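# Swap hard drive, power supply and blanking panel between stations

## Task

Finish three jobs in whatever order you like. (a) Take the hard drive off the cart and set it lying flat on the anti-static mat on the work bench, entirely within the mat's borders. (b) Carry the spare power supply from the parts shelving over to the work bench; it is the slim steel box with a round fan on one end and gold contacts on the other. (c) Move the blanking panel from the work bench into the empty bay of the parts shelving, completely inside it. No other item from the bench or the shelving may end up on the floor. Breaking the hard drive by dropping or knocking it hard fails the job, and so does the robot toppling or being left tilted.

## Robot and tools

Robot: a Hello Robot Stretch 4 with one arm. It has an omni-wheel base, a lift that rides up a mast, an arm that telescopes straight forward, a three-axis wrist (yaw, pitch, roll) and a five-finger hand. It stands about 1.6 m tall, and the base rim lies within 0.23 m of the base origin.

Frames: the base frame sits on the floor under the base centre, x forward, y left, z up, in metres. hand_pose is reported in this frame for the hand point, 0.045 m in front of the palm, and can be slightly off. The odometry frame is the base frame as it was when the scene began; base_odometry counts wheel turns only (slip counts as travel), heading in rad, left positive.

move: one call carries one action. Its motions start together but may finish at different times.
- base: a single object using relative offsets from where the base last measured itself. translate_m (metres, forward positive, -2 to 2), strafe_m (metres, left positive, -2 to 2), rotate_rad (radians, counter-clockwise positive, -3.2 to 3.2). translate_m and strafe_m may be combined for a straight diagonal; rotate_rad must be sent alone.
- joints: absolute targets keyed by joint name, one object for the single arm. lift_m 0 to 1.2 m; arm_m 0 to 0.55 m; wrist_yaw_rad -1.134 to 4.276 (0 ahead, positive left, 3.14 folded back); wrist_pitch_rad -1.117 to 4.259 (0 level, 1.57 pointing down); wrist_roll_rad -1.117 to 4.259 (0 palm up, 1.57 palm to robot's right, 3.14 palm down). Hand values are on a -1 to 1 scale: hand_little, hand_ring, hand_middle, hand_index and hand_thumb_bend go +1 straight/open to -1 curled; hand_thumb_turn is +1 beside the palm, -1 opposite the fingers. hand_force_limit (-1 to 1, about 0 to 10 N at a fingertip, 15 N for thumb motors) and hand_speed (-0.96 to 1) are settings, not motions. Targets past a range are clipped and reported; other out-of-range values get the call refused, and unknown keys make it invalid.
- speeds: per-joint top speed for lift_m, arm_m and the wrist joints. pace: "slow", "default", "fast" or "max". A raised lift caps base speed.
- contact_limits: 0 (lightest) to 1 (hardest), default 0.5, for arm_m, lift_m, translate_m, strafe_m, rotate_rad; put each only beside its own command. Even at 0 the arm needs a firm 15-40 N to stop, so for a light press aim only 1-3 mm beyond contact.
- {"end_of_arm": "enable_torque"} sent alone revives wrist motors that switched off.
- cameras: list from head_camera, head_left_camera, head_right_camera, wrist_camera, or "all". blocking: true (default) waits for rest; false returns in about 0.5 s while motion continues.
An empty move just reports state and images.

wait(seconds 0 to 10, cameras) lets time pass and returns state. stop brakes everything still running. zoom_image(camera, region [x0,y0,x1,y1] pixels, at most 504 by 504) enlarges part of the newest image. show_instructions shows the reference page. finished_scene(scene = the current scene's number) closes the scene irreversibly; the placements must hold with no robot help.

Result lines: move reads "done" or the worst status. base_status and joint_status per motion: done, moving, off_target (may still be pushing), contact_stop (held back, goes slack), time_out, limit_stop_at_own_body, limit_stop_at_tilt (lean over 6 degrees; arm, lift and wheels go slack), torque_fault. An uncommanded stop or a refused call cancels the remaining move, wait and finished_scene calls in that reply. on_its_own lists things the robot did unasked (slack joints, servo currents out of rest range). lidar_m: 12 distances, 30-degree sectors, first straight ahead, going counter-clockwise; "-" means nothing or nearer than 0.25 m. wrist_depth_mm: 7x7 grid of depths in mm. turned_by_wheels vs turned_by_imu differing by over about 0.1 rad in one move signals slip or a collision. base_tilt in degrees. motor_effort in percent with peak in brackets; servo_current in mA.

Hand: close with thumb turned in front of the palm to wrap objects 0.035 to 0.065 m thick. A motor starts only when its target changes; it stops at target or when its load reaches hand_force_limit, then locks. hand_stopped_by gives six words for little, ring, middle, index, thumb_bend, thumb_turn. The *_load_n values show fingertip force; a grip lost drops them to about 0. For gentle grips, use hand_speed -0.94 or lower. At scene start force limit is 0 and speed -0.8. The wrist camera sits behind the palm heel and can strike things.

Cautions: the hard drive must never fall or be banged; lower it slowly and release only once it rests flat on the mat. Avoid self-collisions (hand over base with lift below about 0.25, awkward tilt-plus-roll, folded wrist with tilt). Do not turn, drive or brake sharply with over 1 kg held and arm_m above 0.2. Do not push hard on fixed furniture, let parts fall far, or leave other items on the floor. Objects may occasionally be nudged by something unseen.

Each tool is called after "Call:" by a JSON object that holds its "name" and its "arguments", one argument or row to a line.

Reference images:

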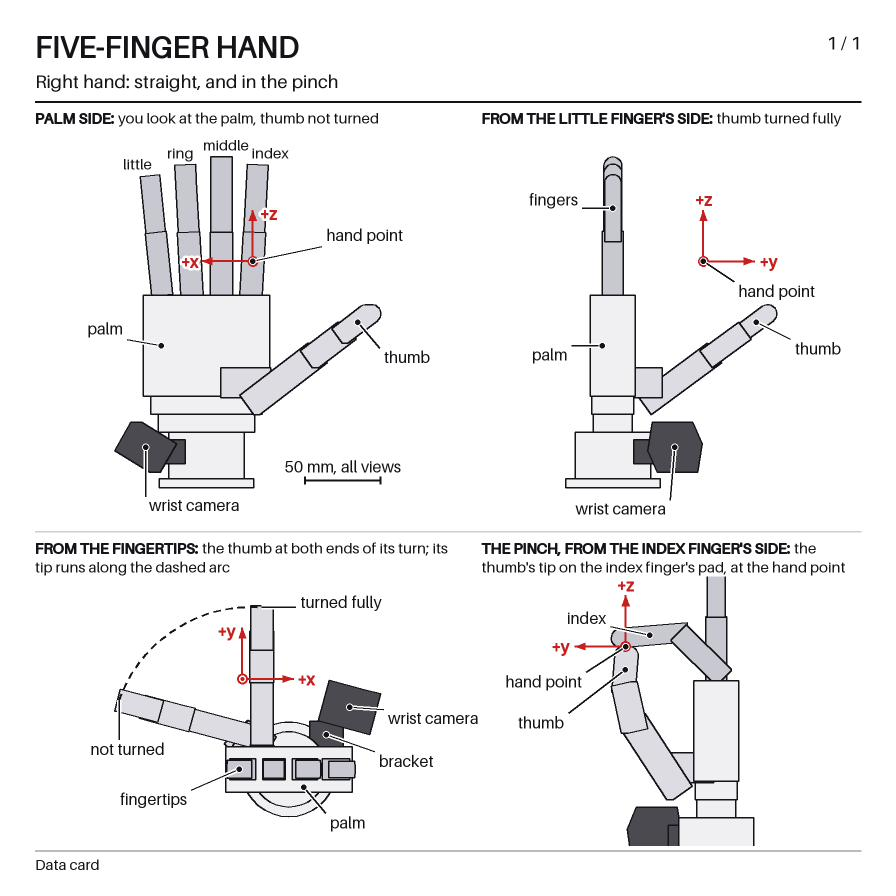

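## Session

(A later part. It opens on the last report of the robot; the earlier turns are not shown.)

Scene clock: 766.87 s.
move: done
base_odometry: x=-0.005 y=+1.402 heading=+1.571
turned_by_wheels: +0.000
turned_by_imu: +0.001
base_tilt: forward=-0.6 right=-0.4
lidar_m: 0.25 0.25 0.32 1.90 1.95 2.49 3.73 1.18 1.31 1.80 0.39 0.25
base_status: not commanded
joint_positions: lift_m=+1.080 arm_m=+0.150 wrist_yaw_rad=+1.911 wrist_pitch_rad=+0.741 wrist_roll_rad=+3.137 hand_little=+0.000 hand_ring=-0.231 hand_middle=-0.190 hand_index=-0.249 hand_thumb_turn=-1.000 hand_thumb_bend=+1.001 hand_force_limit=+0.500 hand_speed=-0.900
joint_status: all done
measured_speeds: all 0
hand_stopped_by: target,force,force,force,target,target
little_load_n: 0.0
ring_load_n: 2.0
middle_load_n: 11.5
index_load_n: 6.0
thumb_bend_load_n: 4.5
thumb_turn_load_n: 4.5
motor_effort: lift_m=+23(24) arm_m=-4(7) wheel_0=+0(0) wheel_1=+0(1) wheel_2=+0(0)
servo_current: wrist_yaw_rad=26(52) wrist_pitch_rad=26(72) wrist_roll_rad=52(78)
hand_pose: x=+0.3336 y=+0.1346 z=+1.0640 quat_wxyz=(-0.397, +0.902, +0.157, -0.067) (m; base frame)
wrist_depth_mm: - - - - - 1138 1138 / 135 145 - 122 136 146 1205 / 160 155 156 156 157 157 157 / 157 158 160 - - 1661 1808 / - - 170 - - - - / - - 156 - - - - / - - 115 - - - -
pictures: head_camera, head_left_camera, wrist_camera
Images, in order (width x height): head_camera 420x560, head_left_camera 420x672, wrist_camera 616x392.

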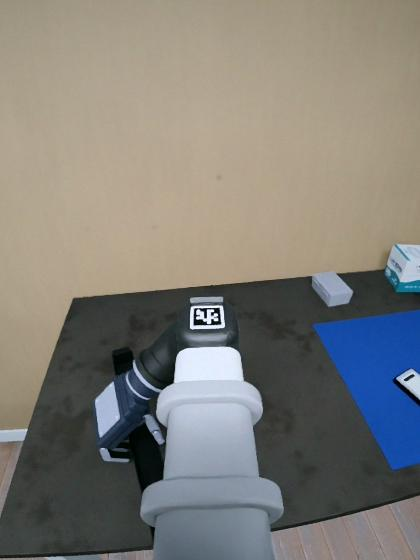

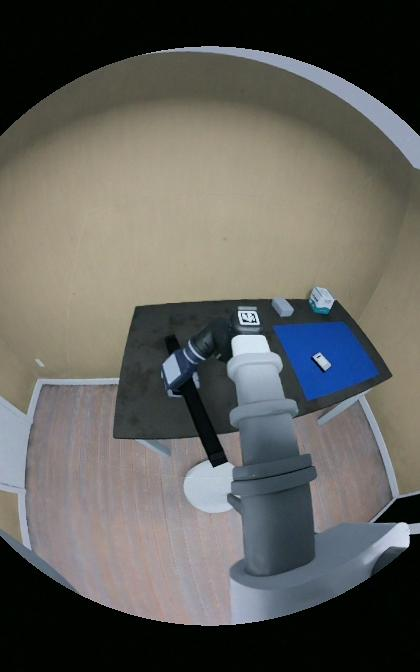

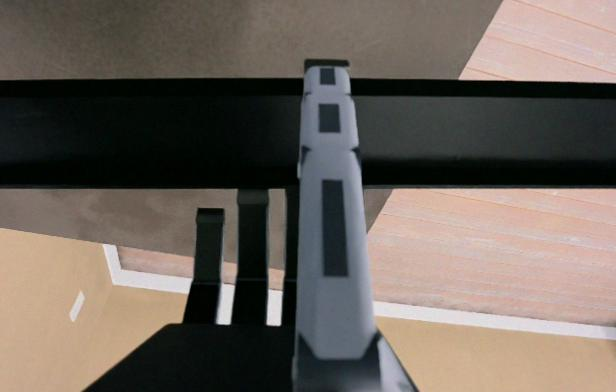

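Call:
{"name": "move", "arguments": {
  "joints": {"arm_m": 0.2},
  "base": {"translate_m": -0.6},
  "pace": "slow"
}}

Call:
{"name": "move", "arguments": {
  "joints": {"wrist_yaw_rad": 0.0},
  "speeds": {"wrist_yaw_rad": 0.5}
}}

Call:
{"name": "move", "arguments": {
  "base": {"strafe_m": 0.2},
  "pace": "slow",
  "cameras": ["head_left_camera", "wrist_camera", "head_camera"]
}}

Scene clock: 793.80 s.
move: done
base_odometry: x=-0.005 y=+0.802 heading=+1.571
turned_by_wheels: +0.000
turned_by_imu: +0.003
base_tilt: forward=-0.5 right=-0.5
lidar_m: 0.25 0.25 2.01 1.86 1.89 2.27 3.14 1.08 0.79 1.17 1.33 0.88
base_status: done
joint_positions: lift_m=+1.080 arm_m=+0.200 wrist_yaw_rad=+1.911 wrist_pitch_rad=+0.741 wrist_roll_rad=+3.137 hand_little=+0.000 hand_ring=-0.231 hand_middle=-0.190 hand_index=-0.249 hand_thumb_turn=-1.000 hand_thumb_bend=+1.001 hand_force_limit=+0.500 hand_speed=-0.900
joint_status: all done
measured_speeds: all 0
hand_stopped_by: target,force,force,force,target,target
little_load_n: 0.0
ring_load_n: 2.0
middle_load_n: 11.0
index_load_n: 6.0
thumb_bend_load_n: 4.5
thumb_turn_load_n: 4.5
motor_effort: lift_m=+22(23) arm_m=+4(8) wheel_0=-1(7) wheel_1=+0(4) wheel_2=-1(8)
servo_current: wrist_yaw_rad=46(52) wrist_pitch_rad=39(72) wrist_roll_rad=39(78)
hand_pose: x=+0.3835 y=+0.1346 z=+1.0640 quat_wxyz=(-0.397, +0.902, +0.157, -0.067) (m; base frame)
wrist_depth_mm: 1138 1138 1138 1182 1138 1138 1160 / 144 1205 1229 129 136 1255 1229 / 159 156 155 156 157 157 157 / 1661 1708 163 163 - 1661 1756 / 1863 - 170 1863 - - - / - - 154 - - - - / - - 116 - - - -
pictures: none

Scene clock: 798.07 s.
move: done
base_odometry: x=-0.005 y=+0.802 heading=+1.571
turned_by_wheels: +0.000
turned_by_imu: +0.001
base_tilt: forward=-0.6 right=-0.5
lidar_m: 0.42 0.45 2.01 1.86 1.89 2.27 3.13 1.09 0.79 1.14 1.34 0.46
base_status: not commanded
joint_positions: lift_m=+1.080 arm_m=+0.200 wrist_yaw_rad=+0.002 wrist_pitch_rad=+0.741 wrist_roll_rad=+3.137 hand_little=+0.000 hand_ring=-0.231 hand_middle=-0.190 hand_index=-0.249 hand_thumb_turn=-1.000 hand_thumb_bend=+1.001 hand_force_limit=+0.500 hand_speed=-0.900
joint_status: all done
measured_speeds: all 0
hand_stopped_by: target,force,force,force,target,target
little_load_n: 0.0
ring_load_n: 2.0
middle_load_n: 11.0
index_load_n: 6.5
thumb_bend_load_n: 4.5
thumb_turn_load_n: 4.5
motor_effort: lift_m=+22(23) arm_m=+4(4) wheel_0=-1(1) wheel_1=+0(0) wheel_2=-1(1)
servo_current: wrist_yaw_rad=33(98) wrist_pitch_rad=59(65) wrist_roll_rad=52(78)
hand_pose: x=+0.4936 y=-0.0566 z=+1.0640 quat_wxyz=(-0.285, +0.649, -0.645, +0.285) (m; base frame)
wrist_depth_mm: 1138 1160 1118 1138 1160 1118 1138 / 144 1229 1229 129 136 1229 1229 / 159 156 156 156 157 157 157 / 1708 1661 163 164 - 164 - / - - 167 - - - 580 / - - 152 - - - - / - - 116 - - - -
pictures: none

Scene clock: 801.20 s.
move: done
base_odometry: x=-0.205 y=+0.802 heading=+1.571
turned_by_wheels: +0.000
turned_by_imu: +0.001
base_tilt: forward=-0.6 right=-0.4
lidar_m: 0.42 0.45 1.79 1.65 1.69 2.15 3.14 1.40 0.96 1.23 1.33 0.45
base_status: done
joint_positions: lift_m=+1.080 arm_m=+0.200 wrist_yaw_rad=+0.002 wrist_pitch_rad=+0.741 wrist_roll_rad=+3.137 hand_little=+0.000 hand_ring=-0.231 hand_middle=-0.190 hand_index=-0.249 hand_thumb_turn=-1.000 hand_thumb_bend=+1.001 hand_force_limit=+0.500 hand_speed=-0.900
joint_status: not commanded
measured_speeds: all 0
hand_stopped_by: target,force,force,force,target,target
little_load_n: 0.0
ring_load_n: 2.0
middle_load_n: 11.0
index_load_n: 6.5
thumb_bend_load_n: 4.5
thumb_turn_load_n: 4.5
motor_effort: lift_m=+23(23) arm_m=+4(4) wheel_0=-2(8) wheel_1=+1(6) wheel_2=-1(4)
servo_current: wrist_yaw_rad=46(59) wrist_pitch_rad=20(72) wrist_roll_rad=26(78)
hand_pose: x=+0.4936 y=-0.0566 z=+1.0640 quat_wxyz=(-0.285, +0.649, -0.645, +0.285) (m; base frame)
wrist_depth_mm: 1160 1182 1118 1160 1138 1138 1118 / 144 1255 1255 129 136 1205 1229 / 159 155 156 156 156 157 157 / 1708 1661 163 163 - 164 - / - - 168 - - - - / - - 151 - - - - / - - 116 - - - -
pictures: head_camera, head_left_camera, wrist_camera
Images, in order (width x height): head_camera 420x560, head_left_camera 420x672, wrist_camera 616x392.

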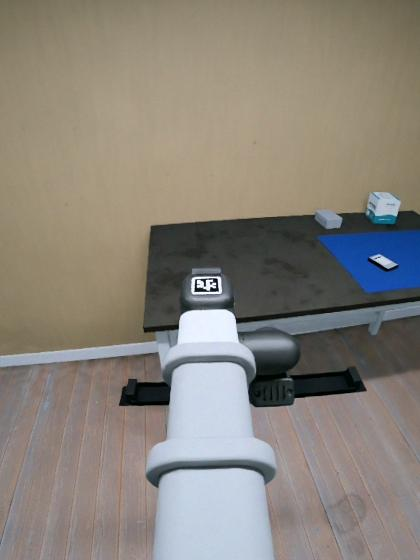

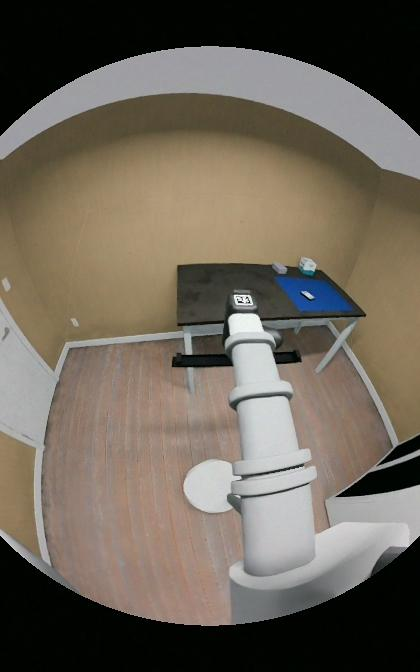

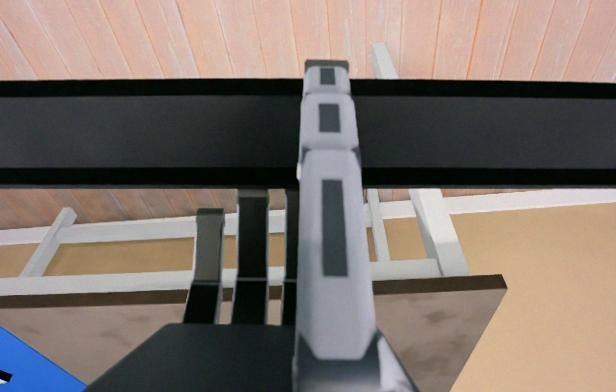

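Call:
{"name": "move", "arguments": {
  "base": {"rotate_rad": 3.142},
  "pace": "slow"
}}

Call:
{"name": "move", "arguments": {
  "base": {"translate_m": 1.7, "strafe_m": 0.1},
  "pace": "default",
  "cameras": ["head_camera", "head_left_camera"]
}}

Scene clock: 813.10 s.
move: done
base_odometry: x=-0.205 y=+0.802 heading=-1.571
turned_by_wheels: +3.142
turned_by_imu: +3.079
base_tilt: forward=-0.7 right=-0.5
lidar_m: 0.42 0.44 0.98 1.18 1.37 0.90 0.81 1.60 1.79 1.65 1.69 0.46
base_status: done
joint_positions: lift_m=+1.080 arm_m=+0.200 wrist_yaw_rad=+0.002 wrist_pitch_rad=+0.741 wrist_roll_rad=+3.137 hand_little=+0.000 hand_ring=-0.231 hand_middle=-0.190 hand_index=-0.249 hand_thumb_turn=-1.000 hand_thumb_bend=+1.001 hand_force_limit=+0.500 hand_speed=-0.900
joint_status: not commanded
measured_speeds: all 0
hand_stopped_by: target,force,force,force,target,target
little_load_n: 0.0
ring_load_n: 2.0
middle_load_n: 11.0
index_load_n: 6.0
thumb_bend_load_n: 4.5
thumb_turn_load_n: 4.5
motor_effort: lift_m=+22(23) arm_m=+4(4) wheel_0=+0(10) wheel_1=-2(5) wheel_2=+0(7)
servo_current: wrist_yaw_rad=33(65) wrist_pitch_rad=46(72) wrist_roll_rad=33(78)
hand_pose: x=+0.4936 y=-0.0567 z=+1.0640 quat_wxyz=(-0.285, +0.649, -0.645, +0.285) (m; base frame)
wrist_depth_mm: 1182 1118 1160 1138 1160 1160 1118 / 144 1229 1205 129 137 1205 1182 / 159 156 156 156 157 157 157 / 1661 1661 163 163 - 1661 1808 / 1863 1983 170 1863 - 1983 - / - - 157 - - - - / - - 116 - - - -
pictures: none

Scene clock: 820.27 s.
move: done
base_odometry: x=-0.104 y=-0.898 heading=-1.570
turned_by_wheels: +0.000
turned_by_imu: +0.003
base_tilt: forward=-0.6 right=-0.5
lidar_m: 0.42 0.46 1.35 1.54 1.01 1.27 3.28 2.52 1.66 1.09 1.10 0.45
base_status: done
joint_positions: lift_m=+1.080 arm_m=+0.200 wrist_yaw_rad=+0.002 wrist_pitch_rad=+0.741 wrist_roll_rad=+3.137 hand_little=+0.000 hand_ring=-0.231 hand_middle=-0.190 hand_index=-0.249 hand_thumb_turn=-1.000 hand_thumb_bend=+1.001 hand_force_limit=+0.500 hand_speed=-0.900
joint_status: not commanded
measured_speeds: all 0
hand_stopped_by: target,force,force,force,target,target
little_load_n: 0.0
ring_load_n: 2.0
middle_load_n: 11.5
index_load_n: 6.5
thumb_bend_load_n: 4.5
thumb_turn_load_n: 4.5
motor_effort: lift_m=+22(23) arm_m=+4(4) wheel_0=+1(7) wheel_1=+1(6) wheel_2=+2(10)
servo_current: wrist_yaw_rad=26(52) wrist_pitch_rad=59(72) wrist_roll_rad=46(85)
hand_pose: x=+0.4936 y=-0.0567 z=+1.0640 quat_wxyz=(-0.285, +0.649, -0.645, +0.285) (m; base frame)
wrist_depth_mm: 1138 1160 1160 1160 1160 1138 1138 / 144 1205 1229 129 136 1205 1255 / 160 156 156 156 156 156 157 / 1618 1708 163 - - 164 - / 1618 - 167 - - - - / - - 151 - - - - / - - 115 - - - -
pictures: head_camera, head_left_camera
Images, in order (width x height): head_camera 420x560, head_left_camera 420x672.

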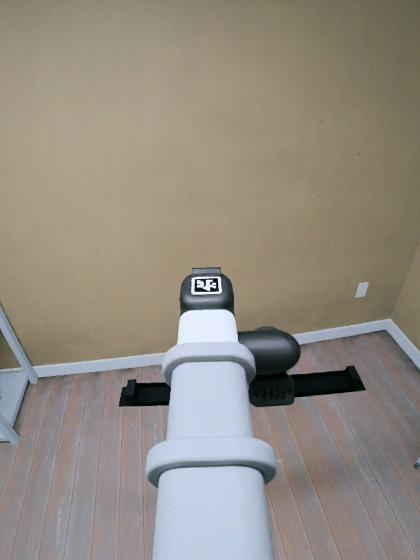

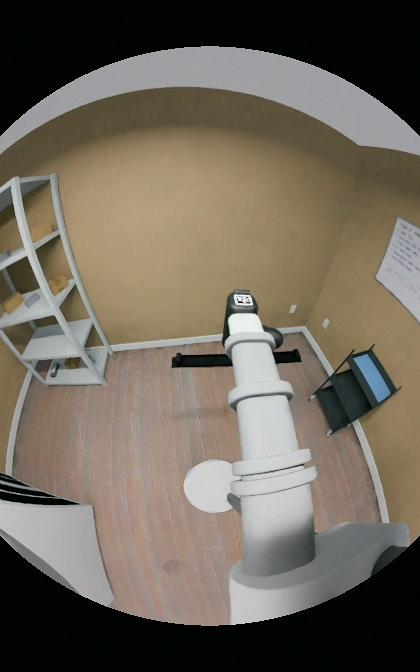

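Call:
{"name": "move", "arguments": {
  "base": {"rotate_rad": 0.95},
  "pace": "slow",
  "cameras": ["head_camera", "head_left_camera", "head_right_camera"]
}}

Scene clock: 824.67 s.
move: done
base_odometry: x=-0.104 y=-0.898 heading=-0.621
turned_by_wheels: +0.950
turned_by_imu: +0.932
base_tilt: forward=-0.6 right=-0.4
lidar_m: 0.43 0.45 1.00 1.17 2.50 2.98 1.76 1.52 1.09 1.69 1.46 0.45
base_status: done
joint_positions: lift_m=+1.080 arm_m=+0.200 wrist_yaw_rad=+0.002 wrist_pitch_rad=+0.741 wrist_roll_rad=+3.137 hand_little=+0.000 hand_ring=-0.231 hand_middle=-0.190 hand_index=-0.249 hand_thumb_turn=-1.000 hand_thumb_bend=+1.001 hand_force_limit=+0.500 hand_speed=-0.900
joint_status: not commanded
measured_speeds: all 0
hand_stopped_by: target,force,force,force,target,target
little_load_n: 0.0
ring_load_n: 2.0
middle_load_n: 11.0
index_load_n: 6.0
thumb_bend_load_n: 4.5
thumb_turn_load_n: 4.5
motor_effort: lift_m=+22(23) arm_m=+3(4) wheel_0=-2(8) wheel_1=-1(4) wheel_2=-1(7)
servo_current: wrist_yaw_rad=26(52) wrist_pitch_rad=46(65) wrist_roll_rad=46(72)
hand_pose: x=+0.4936 y=-0.0567 z=+1.0640 quat_wxyz=(-0.285, +0.649, -0.645, +0.285) (m; base frame)
wrist_depth_mm: 1138 1138 1160 1138 1138 1160 1160 / 144 1255 1229 129 136 1229 1205 / 159 156 156 156 157 157 156 / 157 163 163 163 - 1661 1808 / - - 167 - - 1983 1808 / - - 151 - - - - / - - 116 - - - -
pictures: head_camera, head_left_camera, head_right_camera
Images, in order (width x height): head_camera 420x560, head_left_camera 420x672, head_right_camera 420x672.

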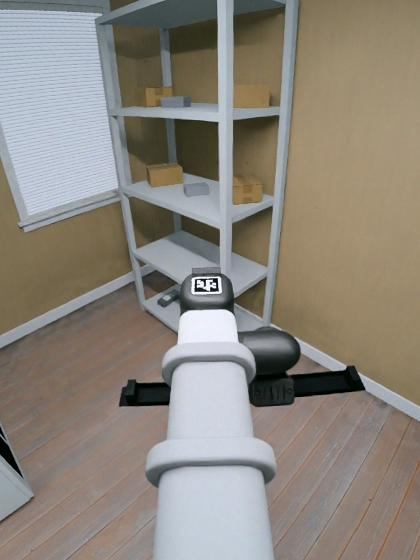

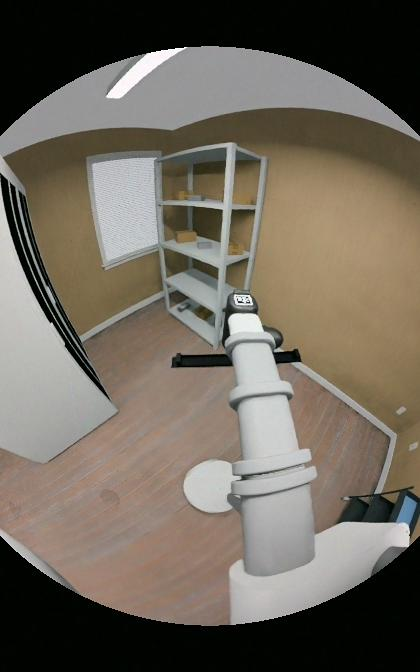

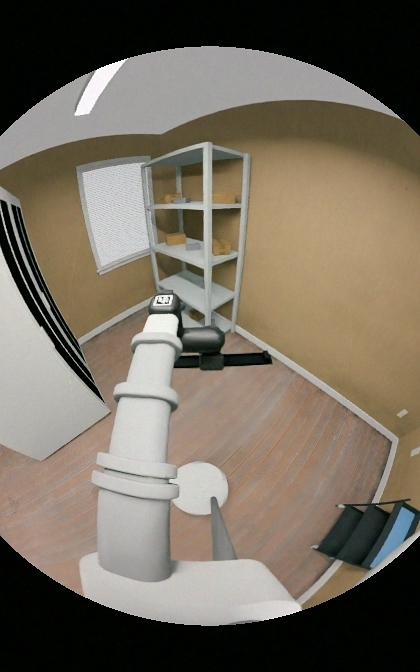

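Call:
{"name": "move", "arguments": {
  "base": {"rotate_rad": -0.95},
  "pace": "slow"
}}

Call:
{"name": "move", "arguments": {
  "base": {"translate_m": 0.1, "strafe_m": 1.3},
  "cameras": ["head_camera", "head_left_camera", "head_right_camera"]
}}

Scene clock: 834.33 s.
move: done
base_odometry: x=-0.104 y=-0.898 heading=-1.570
turned_by_wheels: -0.950
turned_by_imu: -0.929
base_tilt: forward=-0.6 right=-0.5
lidar_m: 0.41 0.46 1.36 1.55 1.00 1.25 3.27 2.53 1.67 1.10 1.11 0.46
base_status: done
joint_positions: lift_m=+1.080 arm_m=+0.200 wrist_yaw_rad=+0.002 wrist_pitch_rad=+0.741 wrist_roll_rad=+3.137 hand_little=+0.000 hand_ring=-0.231 hand_middle=-0.190 hand_index=-0.249 hand_thumb_turn=-1.000 hand_thumb_bend=+1.001 hand_force_limit=+0.500 hand_speed=-0.900
joint_status: not commanded
measured_speeds: all 0
hand_stopped_by: target,force,force,force,target,target
little_load_n: 0.0
ring_load_n: 2.0
middle_load_n: 11.5
index_load_n: 6.5
thumb_bend_load_n: 4.5
thumb_turn_load_n: 4.5
motor_effort: lift_m=+22(23) arm_m=+3(4) wheel_0=+2(8) wheel_1=+2(5) wheel_2=+1(7)
servo_current: wrist_yaw_rad=39(52) wrist_pitch_rad=59(65) wrist_roll_rad=46(78)
hand_pose: x=+0.4936 y=-0.0567 z=+1.0640 quat_wxyz=(-0.285, +0.649, -0.645, +0.285) (m; base frame)
wrist_depth_mm: 1160 1160 1160 1118 1138 1118 1138 / 144 1255 1229 129 137 1255 1205 / 159 156 156 156 156 157 157 / 1708 1618 163 - - 164 - / 1661 - 167 - - - - / - - 152 - - - - / - - 116 - - - -
pictures: none

Scene clock: 840.03 s.
move: done
base_odometry: x=+1.196 y=-0.997 heading=-1.570
turned_by_wheels: +0.000
turned_by_imu: +0.002
base_tilt: forward=-0.6 right=-0.5
lidar_m: 0.43 0.46 0.91 0.91 0.76 0.50 0.45 0.44 3.02 2.35 2.01 0.46
base_status: done
joint_positions: lift_m=+1.080 arm_m=+0.200 wrist_yaw_rad=+0.002 wrist_pitch_rad=+0.741 wrist_roll_rad=+3.137 hand_little=+0.000 hand_ring=-0.231 hand_middle=-0.190 hand_index=-0.249 hand_thumb_turn=-1.000 hand_thumb_bend=+1.001 hand_force_limit=+0.500 hand_speed=-0.900
joint_status: not commanded
measured_speeds: all 0
hand_stopped_by: target,force,force,force,target,target
little_load_n: 0.0
ring_load_n: 2.5
middle_load_n: 11.0
index_load_n: 6.0
thumb_bend_load_n: 4.5
thumb_turn_load_n: 4.5
motor_effort: lift_m=+22(23) arm_m=+4(4) wheel_0=+1(10) wheel_1=-1(9) wheel_2=-1(6)
servo_current: wrist_yaw_rad=39(52) wrist_pitch_rad=26(59) wrist_roll_rad=33(72)
hand_pose: x=+0.4936 y=-0.0567 z=+1.0640 quat_wxyz=(-0.285, +0.649, -0.645, +0.285) (m; base frame)
wrist_depth_mm: 1160 1160 1138 1118 - - 1182 / 144 1255 976 122 136 145 1205 / 159 156 156 156 157 157 157 / 157 157 163 - - 159 - / - - 168 - - - - / - - 152 - - - - / - - 115 - - - -
pictures: head_camera, head_left_camera, head_right_camera
Images, in order (width x height): head_camera 420x560, head_left_camera 420x672, head_right_camera 420x672.

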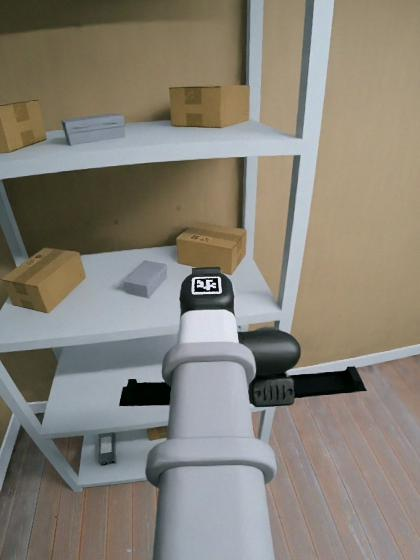

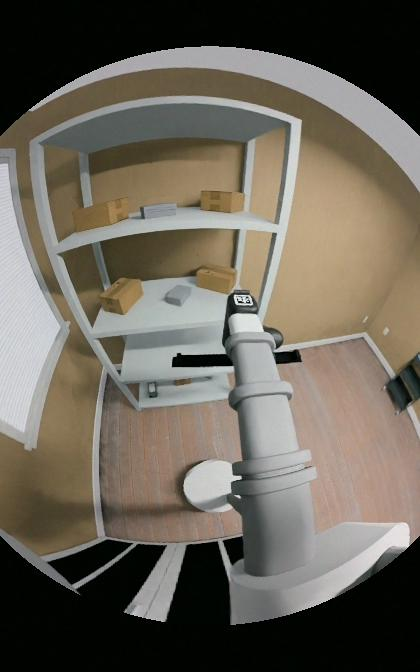

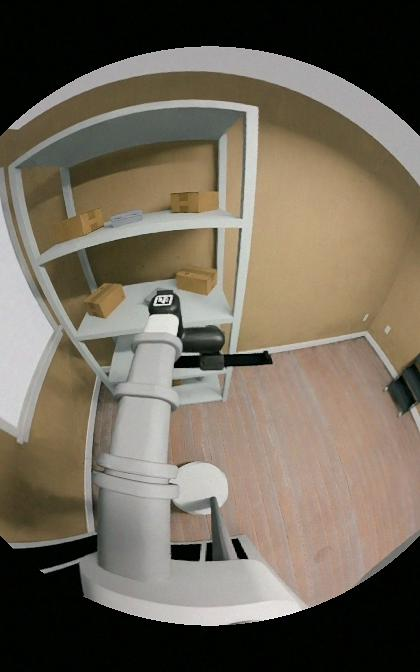

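Call:
{"name": "zoom_image", "arguments": {
  "camera": "head_camera",
  "region": [30, 380, 270, 520]
}}

Call:
{"name": "zoom_image", "arguments": {
  "camera": "head_camera",
  "region": [0, 60, 260, 320]
}}

Call:
{"name": "zoom_image", "arguments": {
  "camera": "head_left_camera",
  "region": [80, 180, 280, 420]
}}

Scaled by 2.100 from the camera's 420x560 image, which has a finer 1200x1600 frame.

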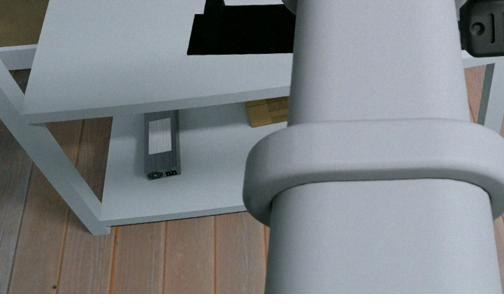

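Scaled by 1.938 from the camera's 420x560 image, which has a finer 1200x1600 frame.

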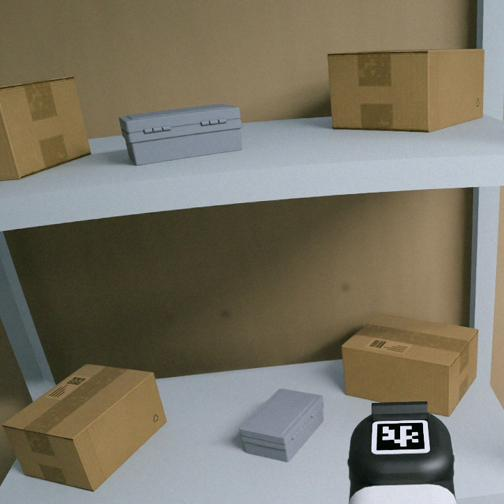

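Scaled by 2.100 from the camera's 420x672 image, which has a finer 600x960 frame.

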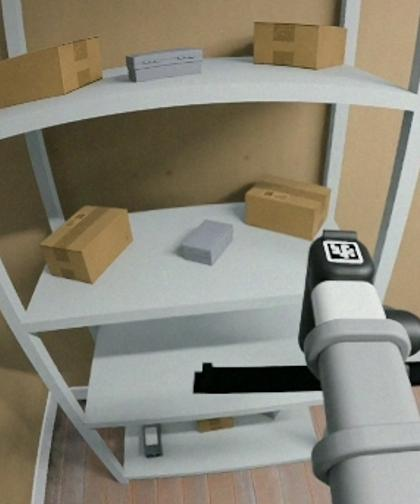

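Call:
{"name": "move", "arguments": {
  "base": {"strafe_m": 0.3},
  "pace": "slow",
  "cameras": ["head_camera", "head_left_camera", "head_right_camera", "wrist_camera"]
}}

Scene clock: 853.53 s.
move: done
base_odometry: x=+1.496 y=-0.997 heading=-1.570
turned_by_wheels: +0.000
turned_by_imu: +0.002
base_tilt: forward=-0.7 right=-0.5
lidar_m: 0.42 0.43 0.67 0.62 0.64 0.54 0.48 0.48 0.64 2.64 1.92 0.47
base_status: done
joint_positions: lift_m=+1.080 arm_m=+0.200 wrist_yaw_rad=+0.002 wrist_pitch_rad=+0.741 wrist_roll_rad=+3.137 hand_little=+0.000 hand_ring=-0.231 hand_middle=-0.190 hand_index=-0.249 hand_thumb_turn=-1.000 hand_thumb_bend=+1.001 hand_force_limit=+0.500 hand_speed=-0.900
joint_status: not commanded
measured_speeds: all 0
hand_stopped_by: target,force,force,force,target,target
little_load_n: 0.0
ring_load_n: 2.0
middle_load_n: 11.5
index_load_n: 6.5
thumb_bend_load_n: 4.5
thumb_turn_load_n: 4.5
motor_effort: lift_m=+22(23) arm_m=+3(4) wheel_0=+1(8) wheel_1=+0(6) wheel_2=+0(5)
servo_current: wrist_yaw_rad=39(52) wrist_pitch_rad=46(72) wrist_roll_rad=52(72)
hand_pose: x=+0.4936 y=-0.0567 z=+1.0640 quat_wxyz=(-0.285, +0.649, -0.645, +0.285) (m; base frame)
wrist_depth_mm: 1118 1118 1078 - 1060 1098 1118 / 144 891 145 122 136 137 609 / 159 155 156 156 156 157 157 / 163 163 160 - - 159 - / - - 169 - - 364 351 / - - 154 - - 351 351 / - - 116 - - 421 410
pictures: head_camera, head_left_camera, head_right_camera, wrist_camera
Images, in order (width x height): head_camera 420x560, head_left_camera 420x672, head_right_camera 420x672, wrist_camera 616x392.

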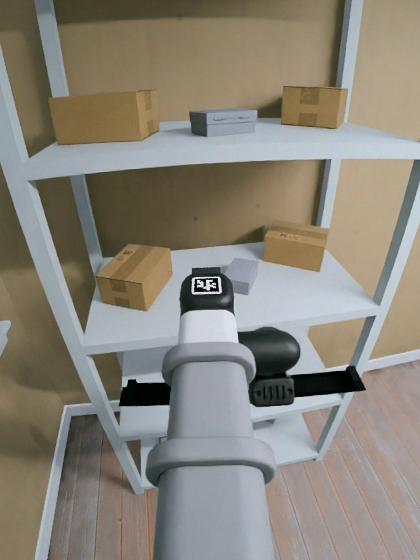

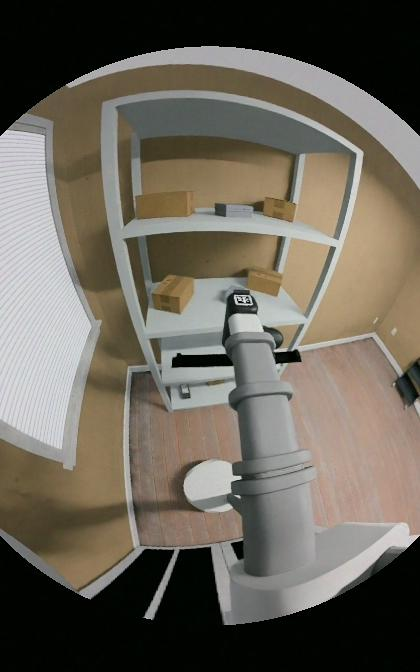

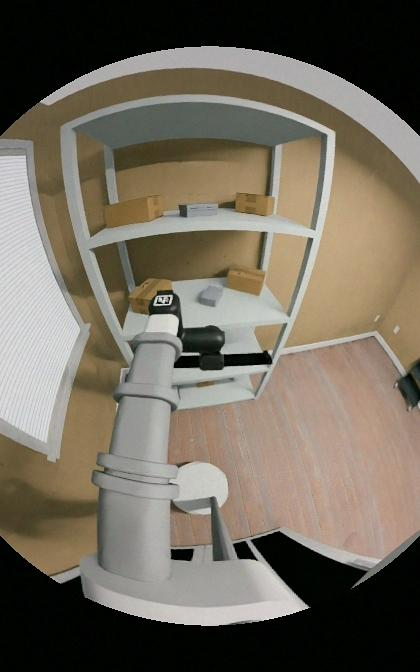

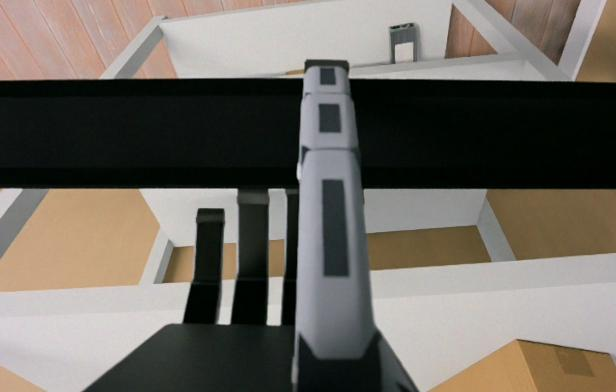

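Call:
{"name": "move", "arguments": {
  "base": {"rotate_rad": 0.11},
  "pace": "slow"
}}

Call:
{"name": "move", "arguments": {
  "joints": {"lift_m": 0.72},
  "pace": "slow",
  "cameras": ["head_camera", "head_left_camera", "head_right_camera", "wrist_camera"]
}}

Scene clock: 875.53 s.
move: done
base_odometry: x=+1.496 y=-0.997 heading=-1.460
turned_by_wheels: +0.110
turned_by_imu: +0.109
base_tilt: forward=-0.6 right=-0.3
lidar_m: 0.43 0.44 0.64 0.62 0.67 0.52 0.46 0.50 0.70 2.64 1.69 0.47
base_status: done
joint_positions: lift_m=+1.080 arm_m=+0.200 wrist_yaw_rad=+0.002 wrist_pitch_rad=+0.741 wrist_roll_rad=+3.137 hand_little=+0.000 hand_ring=-0.231 hand_middle=-0.190 hand_index=-0.249 hand_thumb_turn=-1.000 hand_thumb_bend=+1.001 hand_force_limit=+0.500 hand_speed=-0.900
joint_status: not commanded
measured_speeds: all 0
hand_stopped_by: target,force,force,force,target,target
little_load_n: 0.0
ring_load_n: 2.0
middle_load_n: 11.0
index_load_n: 6.0
thumb_bend_load_n: 4.5
thumb_turn_load_n: 4.5
motor_effort: lift_m=+21(22) arm_m=+4(4) wheel_0=-1(6) wheel_1=+0(4) wheel_2=+1(5)
servo_current: wrist_yaw_rad=33(52) wrist_pitch_rad=26(59) wrist_roll_rad=59(78)
hand_pose: x=+0.4936 y=-0.0567 z=+1.0640 quat_wxyz=(-0.285, +0.649, -0.645, +0.285) (m; base frame)
wrist_depth_mm: 1138 1098 - - 1078 1098 - / 144 144 - 122 136 683 - / 159 156 156 156 156 157 156 / 157 162 159 - - 158 442 / - 366 169 - - - 415 / 359 357 153 - - 357 353 / - - 116 - - 439 -
pictures: none

Scene clock: 878.97 s.
move: done
base_odometry: x=+1.496 y=-0.997 heading=-1.460
turned_by_wheels: +0.000
turned_by_imu: +0.001
base_tilt: forward=-0.6 right=-0.5
lidar_m: 0.43 0.44 0.64 0.61 0.67 0.52 0.48 0.50 0.68 2.64 1.70 0.49
base_status: not commanded
joint_positions: lift_m=+0.720 arm_m=+0.200 wrist_yaw_rad=+0.002 wrist_pitch_rad=+0.741 wrist_roll_rad=+3.137 hand_little=+0.000 hand_ring=-0.231 hand_middle=-0.190 hand_index=-0.249 hand_thumb_turn=-1.000 hand_thumb_bend=+1.001 hand_force_limit=+0.500 hand_speed=-0.900
joint_status: all done
measured_speeds: all 0
hand_stopped_by: target,force,force,force,target,target
little_load_n: 0.0
ring_load_n: 2.0
middle_load_n: 11.0
index_load_n: 6.0
thumb_bend_load_n: 4.5
thumb_turn_load_n: 4.5
motor_effort: lift_m=+17(25) arm_m=+4(4) wheel_0=-1(1) wheel_1=+0(0) wheel_2=+0(1)
servo_current: wrist_yaw_rad=20(52) wrist_pitch_rad=39(65) wrist_roll_rad=78(78)
hand_pose: x=+0.4936 y=-0.0567 z=+0.7044 quat_wxyz=(-0.285, +0.649, -0.645, +0.285) (m; base frame)
wrist_depth_mm: 778 788 768 788 788 778 788 / 144 145 - 121 136 146 842 / 159 155 156 156 156 157 157 / 157 158 159 - - 159 421 / - - 167 - - - 439 / - - 152 - - - - / - - 116 - - - -
pictures: head_camera, head_left_camera, head_right_camera, wrist_camera
Images, in order (width x height): head_camera 420x560, head_left_camera 420x672, head_right_camera 420x672, wrist_camera 616x392.

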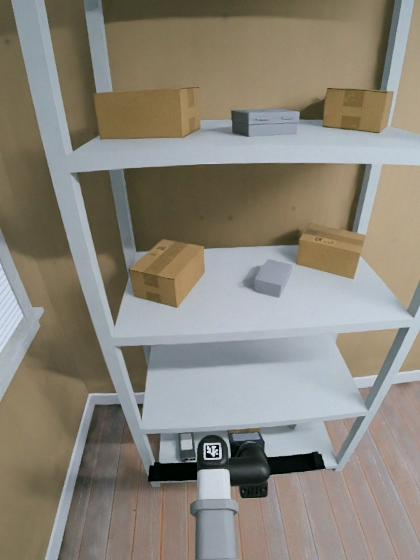

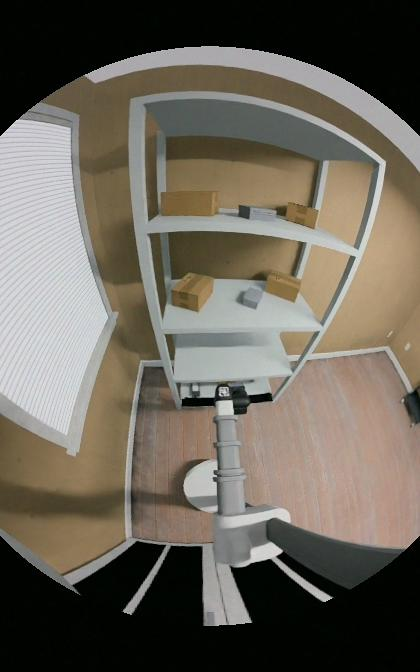

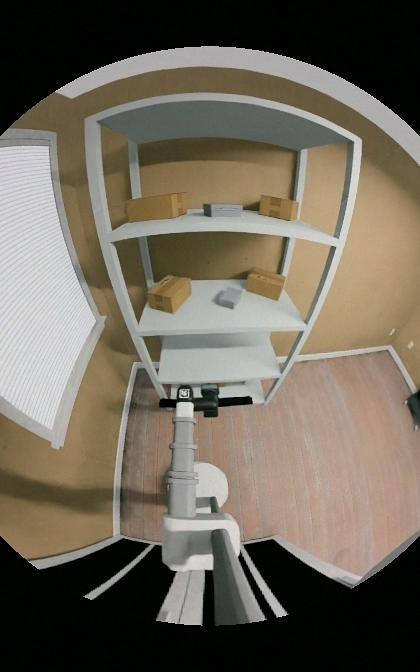

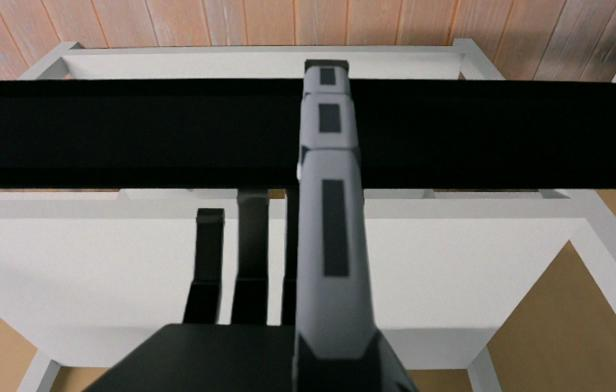

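Call:
{"name": "move", "arguments": {
  "base": {"translate_m": 0.14, "strafe_m": -0.06},
  "joints": {"lift_m": 0.62, "arm_m": 0.18},
  "pace": "slow",
  "cameras": ["head_camera", "head_left_camera", "wrist_camera"]
}}

Call:
{"name": "zoom_image", "arguments": {
  "camera": "head_camera",
  "region": [80, 330, 400, 560]
}}

Scene clock: 899.77 s.
move: done
base_odometry: x=+1.452 y=-1.143 heading=-1.460
turned_by_wheels: +0.000
turned_by_imu: +0.002
base_tilt: forward=-0.6 right=-0.5
lidar_m: 0.41 0.43 0.70 0.68 0.73 0.66 0.63 0.65 3.16 2.59 1.49 0.45
base_status: done
joint_positions: lift_m=+0.620 arm_m=+0.180 wrist_yaw_rad=+0.002 wrist_pitch_rad=+0.741 wrist_roll_rad=+3.137 hand_little=+0.000 hand_ring=-0.231 hand_middle=-0.190 hand_index=-0.249 hand_thumb_turn=-1.000 hand_thumb_bend=+1.001 hand_force_limit=+0.500 hand_speed=-0.900
joint_status: all done
measured_speeds: all 0
hand_stopped_by: target,force,force,force,target,target
little_load_n: 0.0
ring_load_n: 2.0
middle_load_n: 11.0
index_load_n: 6.5
thumb_bend_load_n: 4.5
thumb_turn_load_n: 4.5
motor_effort: lift_m=+17(22) arm_m=-4(6) wheel_0=+2(9) wheel_1=+0(3) wheel_2=+0(7)
servo_current: wrist_yaw_rad=33(52) wrist_pitch_rad=52(65) wrist_roll_rad=52(78)
hand_pose: x=+0.4737 y=-0.0567 z=+0.6044 quat_wxyz=(-0.285, +0.649, -0.645, +0.285) (m; base frame)
wrist_depth_mm: 615 - - - - - 603 / 144 145 - 122 136 146 723 / 159 156 156 156 156 156 156 / 157 158 159 - - 159 - / - - 168 - - - - / - - 152 - - - - / - - 115 - - - -
pictures: head_camera, head_left_camera, wrist_camera
Images, in order (width x height): head_camera 420x560, head_left_camera 420x672, wrist_camera 616x392.

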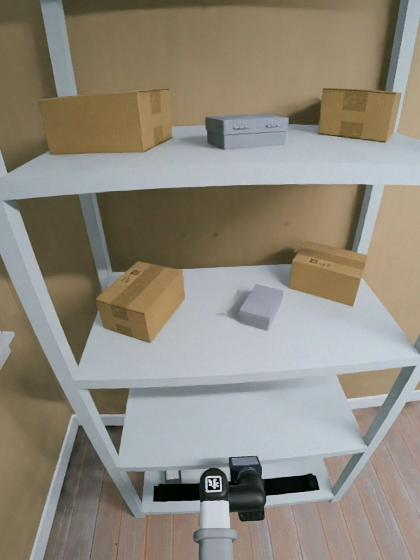

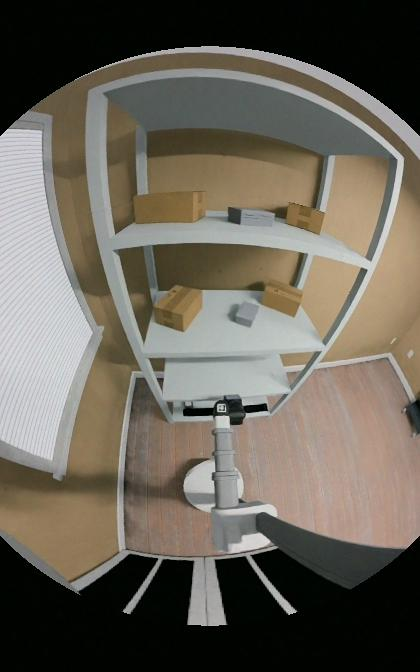

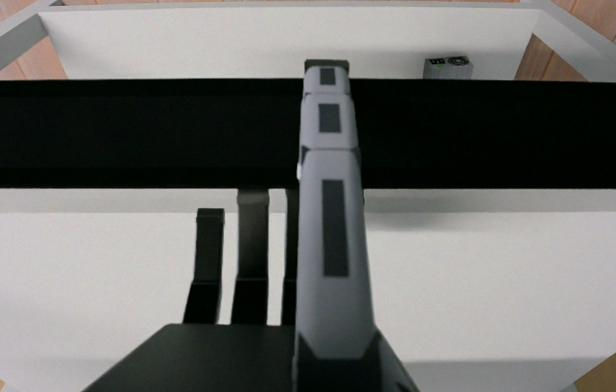

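Scaled by 1.575 from the camera's 420x560 image, which has a finer 1200x1600 frame.

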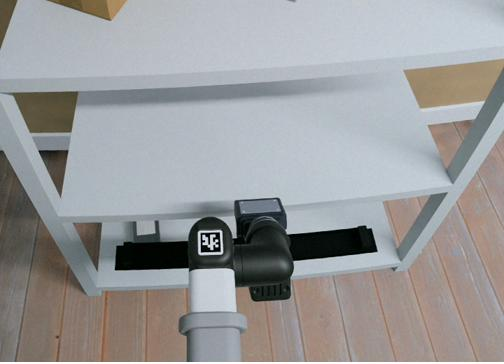

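Call:
{"name": "move", "arguments": {
  "joints": {"arm_m": 0.4},
  "pace": "slow"
}}

Call:
{"name": "move", "arguments": {
  "joints": {"lift_m": 0.58},
  "speeds": {"lift_m": 0.05},
  "cameras": ["head_camera", "head_left_camera", "wrist_camera"]
}}

Call:
{"name": "zoom_image", "arguments": {
  "camera": "head_camera",
  "region": [80, 330, 400, 560]
}}

Scene clock: 909.00 s.
move: done
base_odometry: x=+1.452 y=-1.143 heading=-1.460
turned_by_wheels: +0.000
turned_by_imu: +0.002
base_tilt: forward=-0.5 right=-0.5
lidar_m: 0.53 0.53 0.71 0.68 0.72 0.66 0.63 0.65 3.15 2.58 1.48 0.55
base_status: not commanded
joint_positions: lift_m=+0.620 arm_m=+0.400 wrist_yaw_rad=+0.002 wrist_pitch_rad=+0.741 wrist_roll_rad=+3.137 hand_little=+0.000 hand_ring=-0.231 hand_middle=-0.190 hand_index=-0.249 hand_thumb_turn=-1.000 hand_thumb_bend=+1.001 hand_force_limit=+0.500 hand_speed=-0.900
joint_status: all done
measured_speeds: all 0
hand_stopped_by: target,force,force,force,target,target
little_load_n: 0.0
ring_load_n: 2.0
middle_load_n: 11.0
index_load_n: 6.0
thumb_bend_load_n: 4.0
thumb_turn_load_n: 4.5
motor_effort: lift_m=+17(17) arm_m=+4(7) wheel_0=+2(2) wheel_1=+0(0) wheel_2=+0(0)
servo_current: wrist_yaw_rad=26(59) wrist_pitch_rad=59(65) wrist_roll_rad=59(72)
hand_pose: x=+0.6936 y=-0.0567 z=+0.6044 quat_wxyz=(-0.285, +0.649, -0.645, +0.285) (m; base frame)
wrist_depth_mm: - - - - - - - / 135 145 - 122 136 137 - / 159 155 156 156 157 157 157 / 157 158 160 - - 159 - / - - 167 - - - - / - - 152 - - - - / - - 116 - - - -
pictures: none

Scene clock: 910.23 s.
move: done
base_odometry: x=+1.452 y=-1.143 heading=-1.460
turned_by_wheels: +0.000
turned_by_imu: +0.000
base_tilt: forward=-0.6 right=-0.5
lidar_m: 0.52 0.55 0.71 0.65 0.73 0.66 0.62 0.64 3.17 2.59 1.50 0.55
base_status: not commanded
joint_positions: lift_m=+0.580 arm_m=+0.400 wrist_yaw_rad=+0.002 wrist_pitch_rad=+0.741 wrist_roll_rad=+3.137 hand_little=+0.000 hand_ring=-0.231 hand_middle=-0.190 hand_index=-0.249 hand_thumb_turn=-1.000 hand_thumb_bend=+1.001 hand_force_limit=+0.500 hand_speed=-0.900
joint_status: all done
measured_speeds: all 0
hand_stopped_by: target,force,force,force,target,target
little_load_n: 0.0
ring_load_n: 2.0
middle_load_n: 11.0
index_load_n: 6.5
thumb_bend_load_n: 4.5
thumb_turn_load_n: 4.5
motor_effort: lift_m=+16(19) arm_m=+4(4) wheel_0=+2(2) wheel_1=+0(0) wheel_2=+0(0)
servo_current: wrist_yaw_rad=39(46) wrist_pitch_rad=46(59) wrist_roll_rad=59(78)
hand_pose: x=+0.6936 y=-0.0567 z=+0.5644 quat_wxyz=(-0.285, +0.649, -0.645, +0.285) (m; base frame)
wrist_depth_mm: - - - - - - - / 136 145 - 122 136 137 - / 159 156 156 156 156 156 156 / 157 158 160 - - 158 - / - - 167 - - - - / - - 152 - - - - / - - 116 - - - -
pictures: head_camera, head_left_camera, wrist_camera
Images, in order (width x height): head_camera 420x560, head_left_camera 420x672, wrist_camera 616x392.

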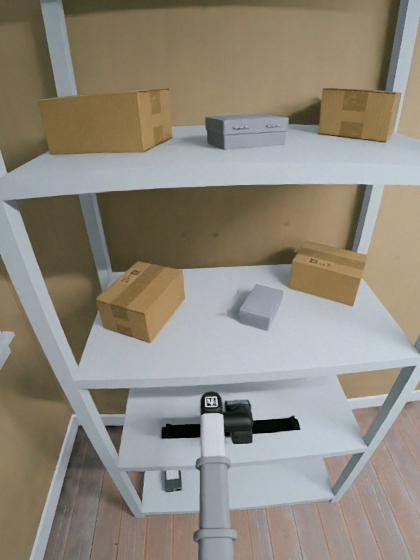

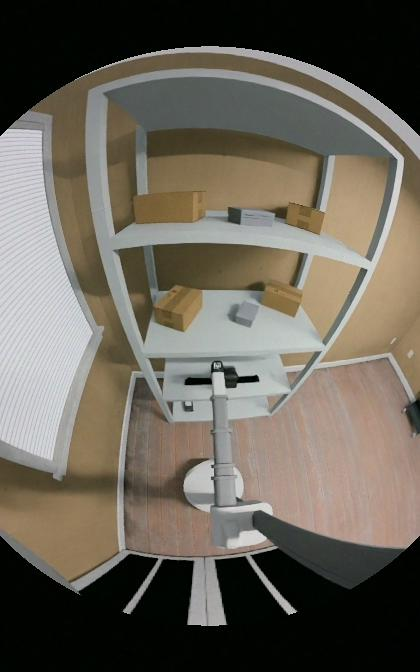

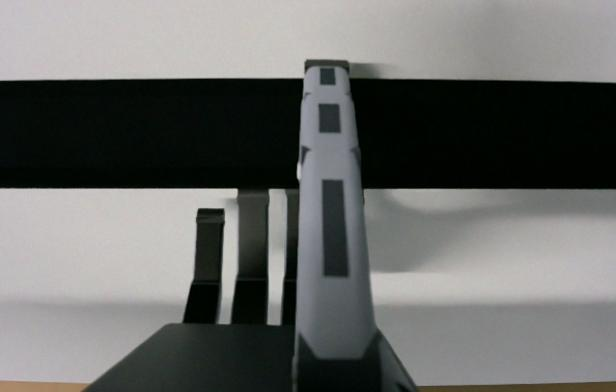

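Scaled by 1.575 from the camera's 420x560 image, which has a finer 1200x1600 frame.

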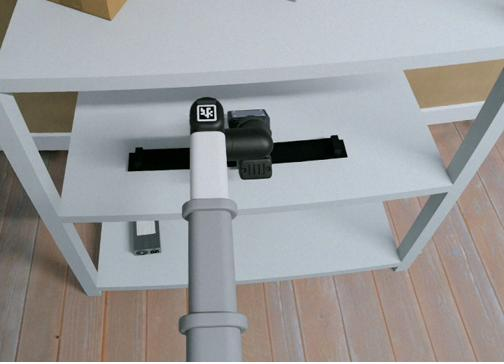

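Call:
{"name": "move", "arguments": {
  "joints": {"lift_m": 0.566},
  "speeds": {"lift_m": 0.03},
  "contact_limits": {"lift_m": 0.1},
  "cameras": ["wrist_camera"]
}}

Call:
{"name": "move", "arguments": {
  "joints": {"lift_m": 0.562},
  "speeds": {"lift_m": 0.02},
  "contact_limits": {"lift_m": 0.1},
  "cameras": ["wrist_camera"]
}}

Call:
{"name": "zoom_image", "arguments": {
  "camera": "wrist_camera",
  "region": [150, 20, 450, 220]
}}

Scene clock: 915.93 s.
move: done
base_odometry: x=+1.452 y=-1.143 heading=-1.460
turned_by_wheels: +0.000
turned_by_imu: +0.001
base_tilt: forward=-0.6 right=-0.4
lidar_m: 0.52 0.54 0.70 0.67 0.73 0.66 0.62 0.64 3.17 2.59 1.49 0.56
base_status: not commanded
joint_positions: lift_m=+0.567 arm_m=+0.400 wrist_yaw_rad=+0.002 wrist_pitch_rad=+0.741 wrist_roll_rad=+3.137 hand_little=+0.000 hand_ring=-0.231 hand_middle=-0.190 hand_index=-0.249 hand_thumb_turn=-1.000 hand_thumb_bend=+1.001 hand_force_limit=+0.500 hand_speed=-0.900
joint_status: all done
measured_speeds: all 0
hand_stopped_by: target,force,force,force,target,target
little_load_n: 0.0
ring_load_n: 2.5
middle_load_n: 10.0
index_load_n: 5.0
thumb_bend_load_n: 5.0
thumb_turn_load_n: 1.5
motor_effort: lift_m=+10(19) arm_m=+4(4) wheel_0=+2(2) wheel_1=+0(0) wheel_2=+0(0)
servo_current: wrist_yaw_rad=26(46) wrist_pitch_rad=39(52) wrist_roll_rad=26(65)
contact_limits: lift_m 0.1
hand_pose: x=+0.6936 y=-0.0567 z=+0.5510 quat_wxyz=(-0.285, +0.649, -0.645, +0.285) (m; base frame)
wrist_depth_mm: - - - - - - - / 131 144 - 121 135 136 - / 160 155 156 156 156 156 156 / 158 158 159 - - 158 - / - - 167 - - - - / - - 152 - - - - / - - 115 - - - -
pictures: wrist_camera
Images, in order (width x height): wrist_camera 616x392.

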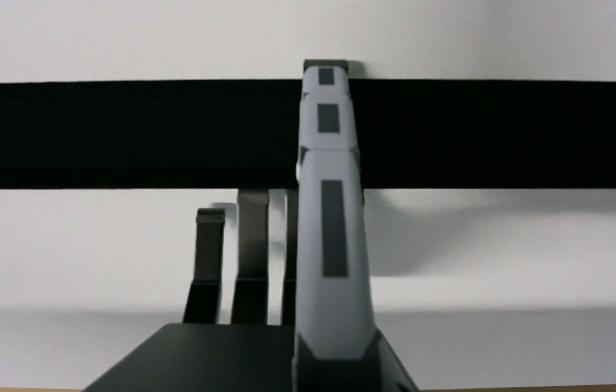

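Scene clock: 916.47 s.
move: done
base_odometry: x=+1.452 y=-1.143 heading=-1.460
turned_by_wheels: +0.000
turned_by_imu: +0.000
base_tilt: forward=-0.6 right=-0.5
lidar_m: 0.52 0.54 0.70 0.67 0.73 0.64 0.62 0.65 3.18 2.59 1.48 0.55
base_status: not commanded
joint_positions: lift_m=+0.563 arm_m=+0.400 wrist_yaw_rad=+0.002 wrist_pitch_rad=+0.741 wrist_roll_rad=+3.138 hand_little=+0.000 hand_ring=-0.231 hand_middle=-0.190 hand_index=-0.249 hand_thumb_turn=-1.000 hand_thumb_bend=+1.001 hand_force_limit=+0.500 hand_speed=-0.900
joint_status: all done
measured_speeds: all 0
hand_stopped_by: target,force,force,force,target,target
little_load_n: 0.0
ring_load_n: 2.0
middle_load_n: 8.0
index_load_n: 3.0
thumb_bend_load_n: 5.5
thumb_turn_load_n: 0.5
motor_effort: lift_m=+6(10) arm_m=+4(4) wheel_0=+2(2) wheel_1=+0(0) wheel_2=+0(0)
servo_current: wrist_yaw_rad=39(39) wrist_pitch_rad=59(65) wrist_roll_rad=59(85)
contact_limits: lift_m 0.1
hand_pose: x=+0.6936 y=-0.0566 z=+0.5473 quat_wxyz=(-0.285, +0.649, -0.645, +0.285) (m; base frame)
wrist_depth_mm: - - - - - - - / 131 136 - 121 135 135 - / 159 156 155 155 155 155 156 / 159 158 160 - - 156 - / - - 168 - - - - / - - 152 - - - - / - - 116 - - - -
pictures: wrist_camera
Images, in order (width x height): wrist_camera 616x392.

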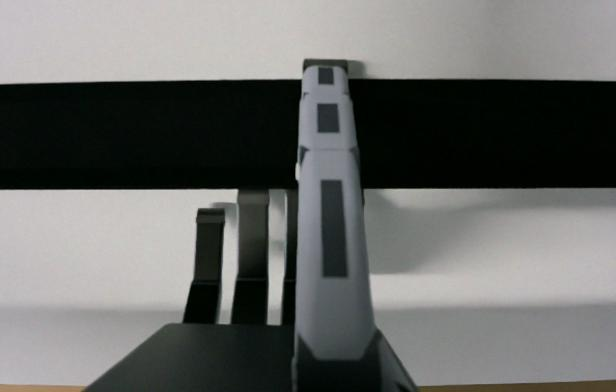

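Scaled by 1.680.

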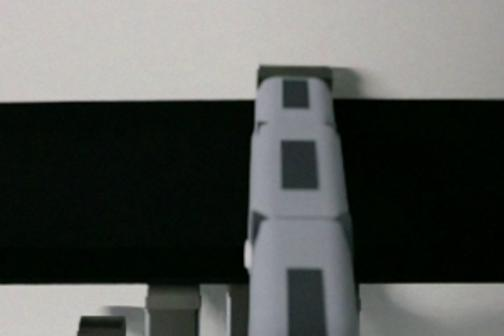

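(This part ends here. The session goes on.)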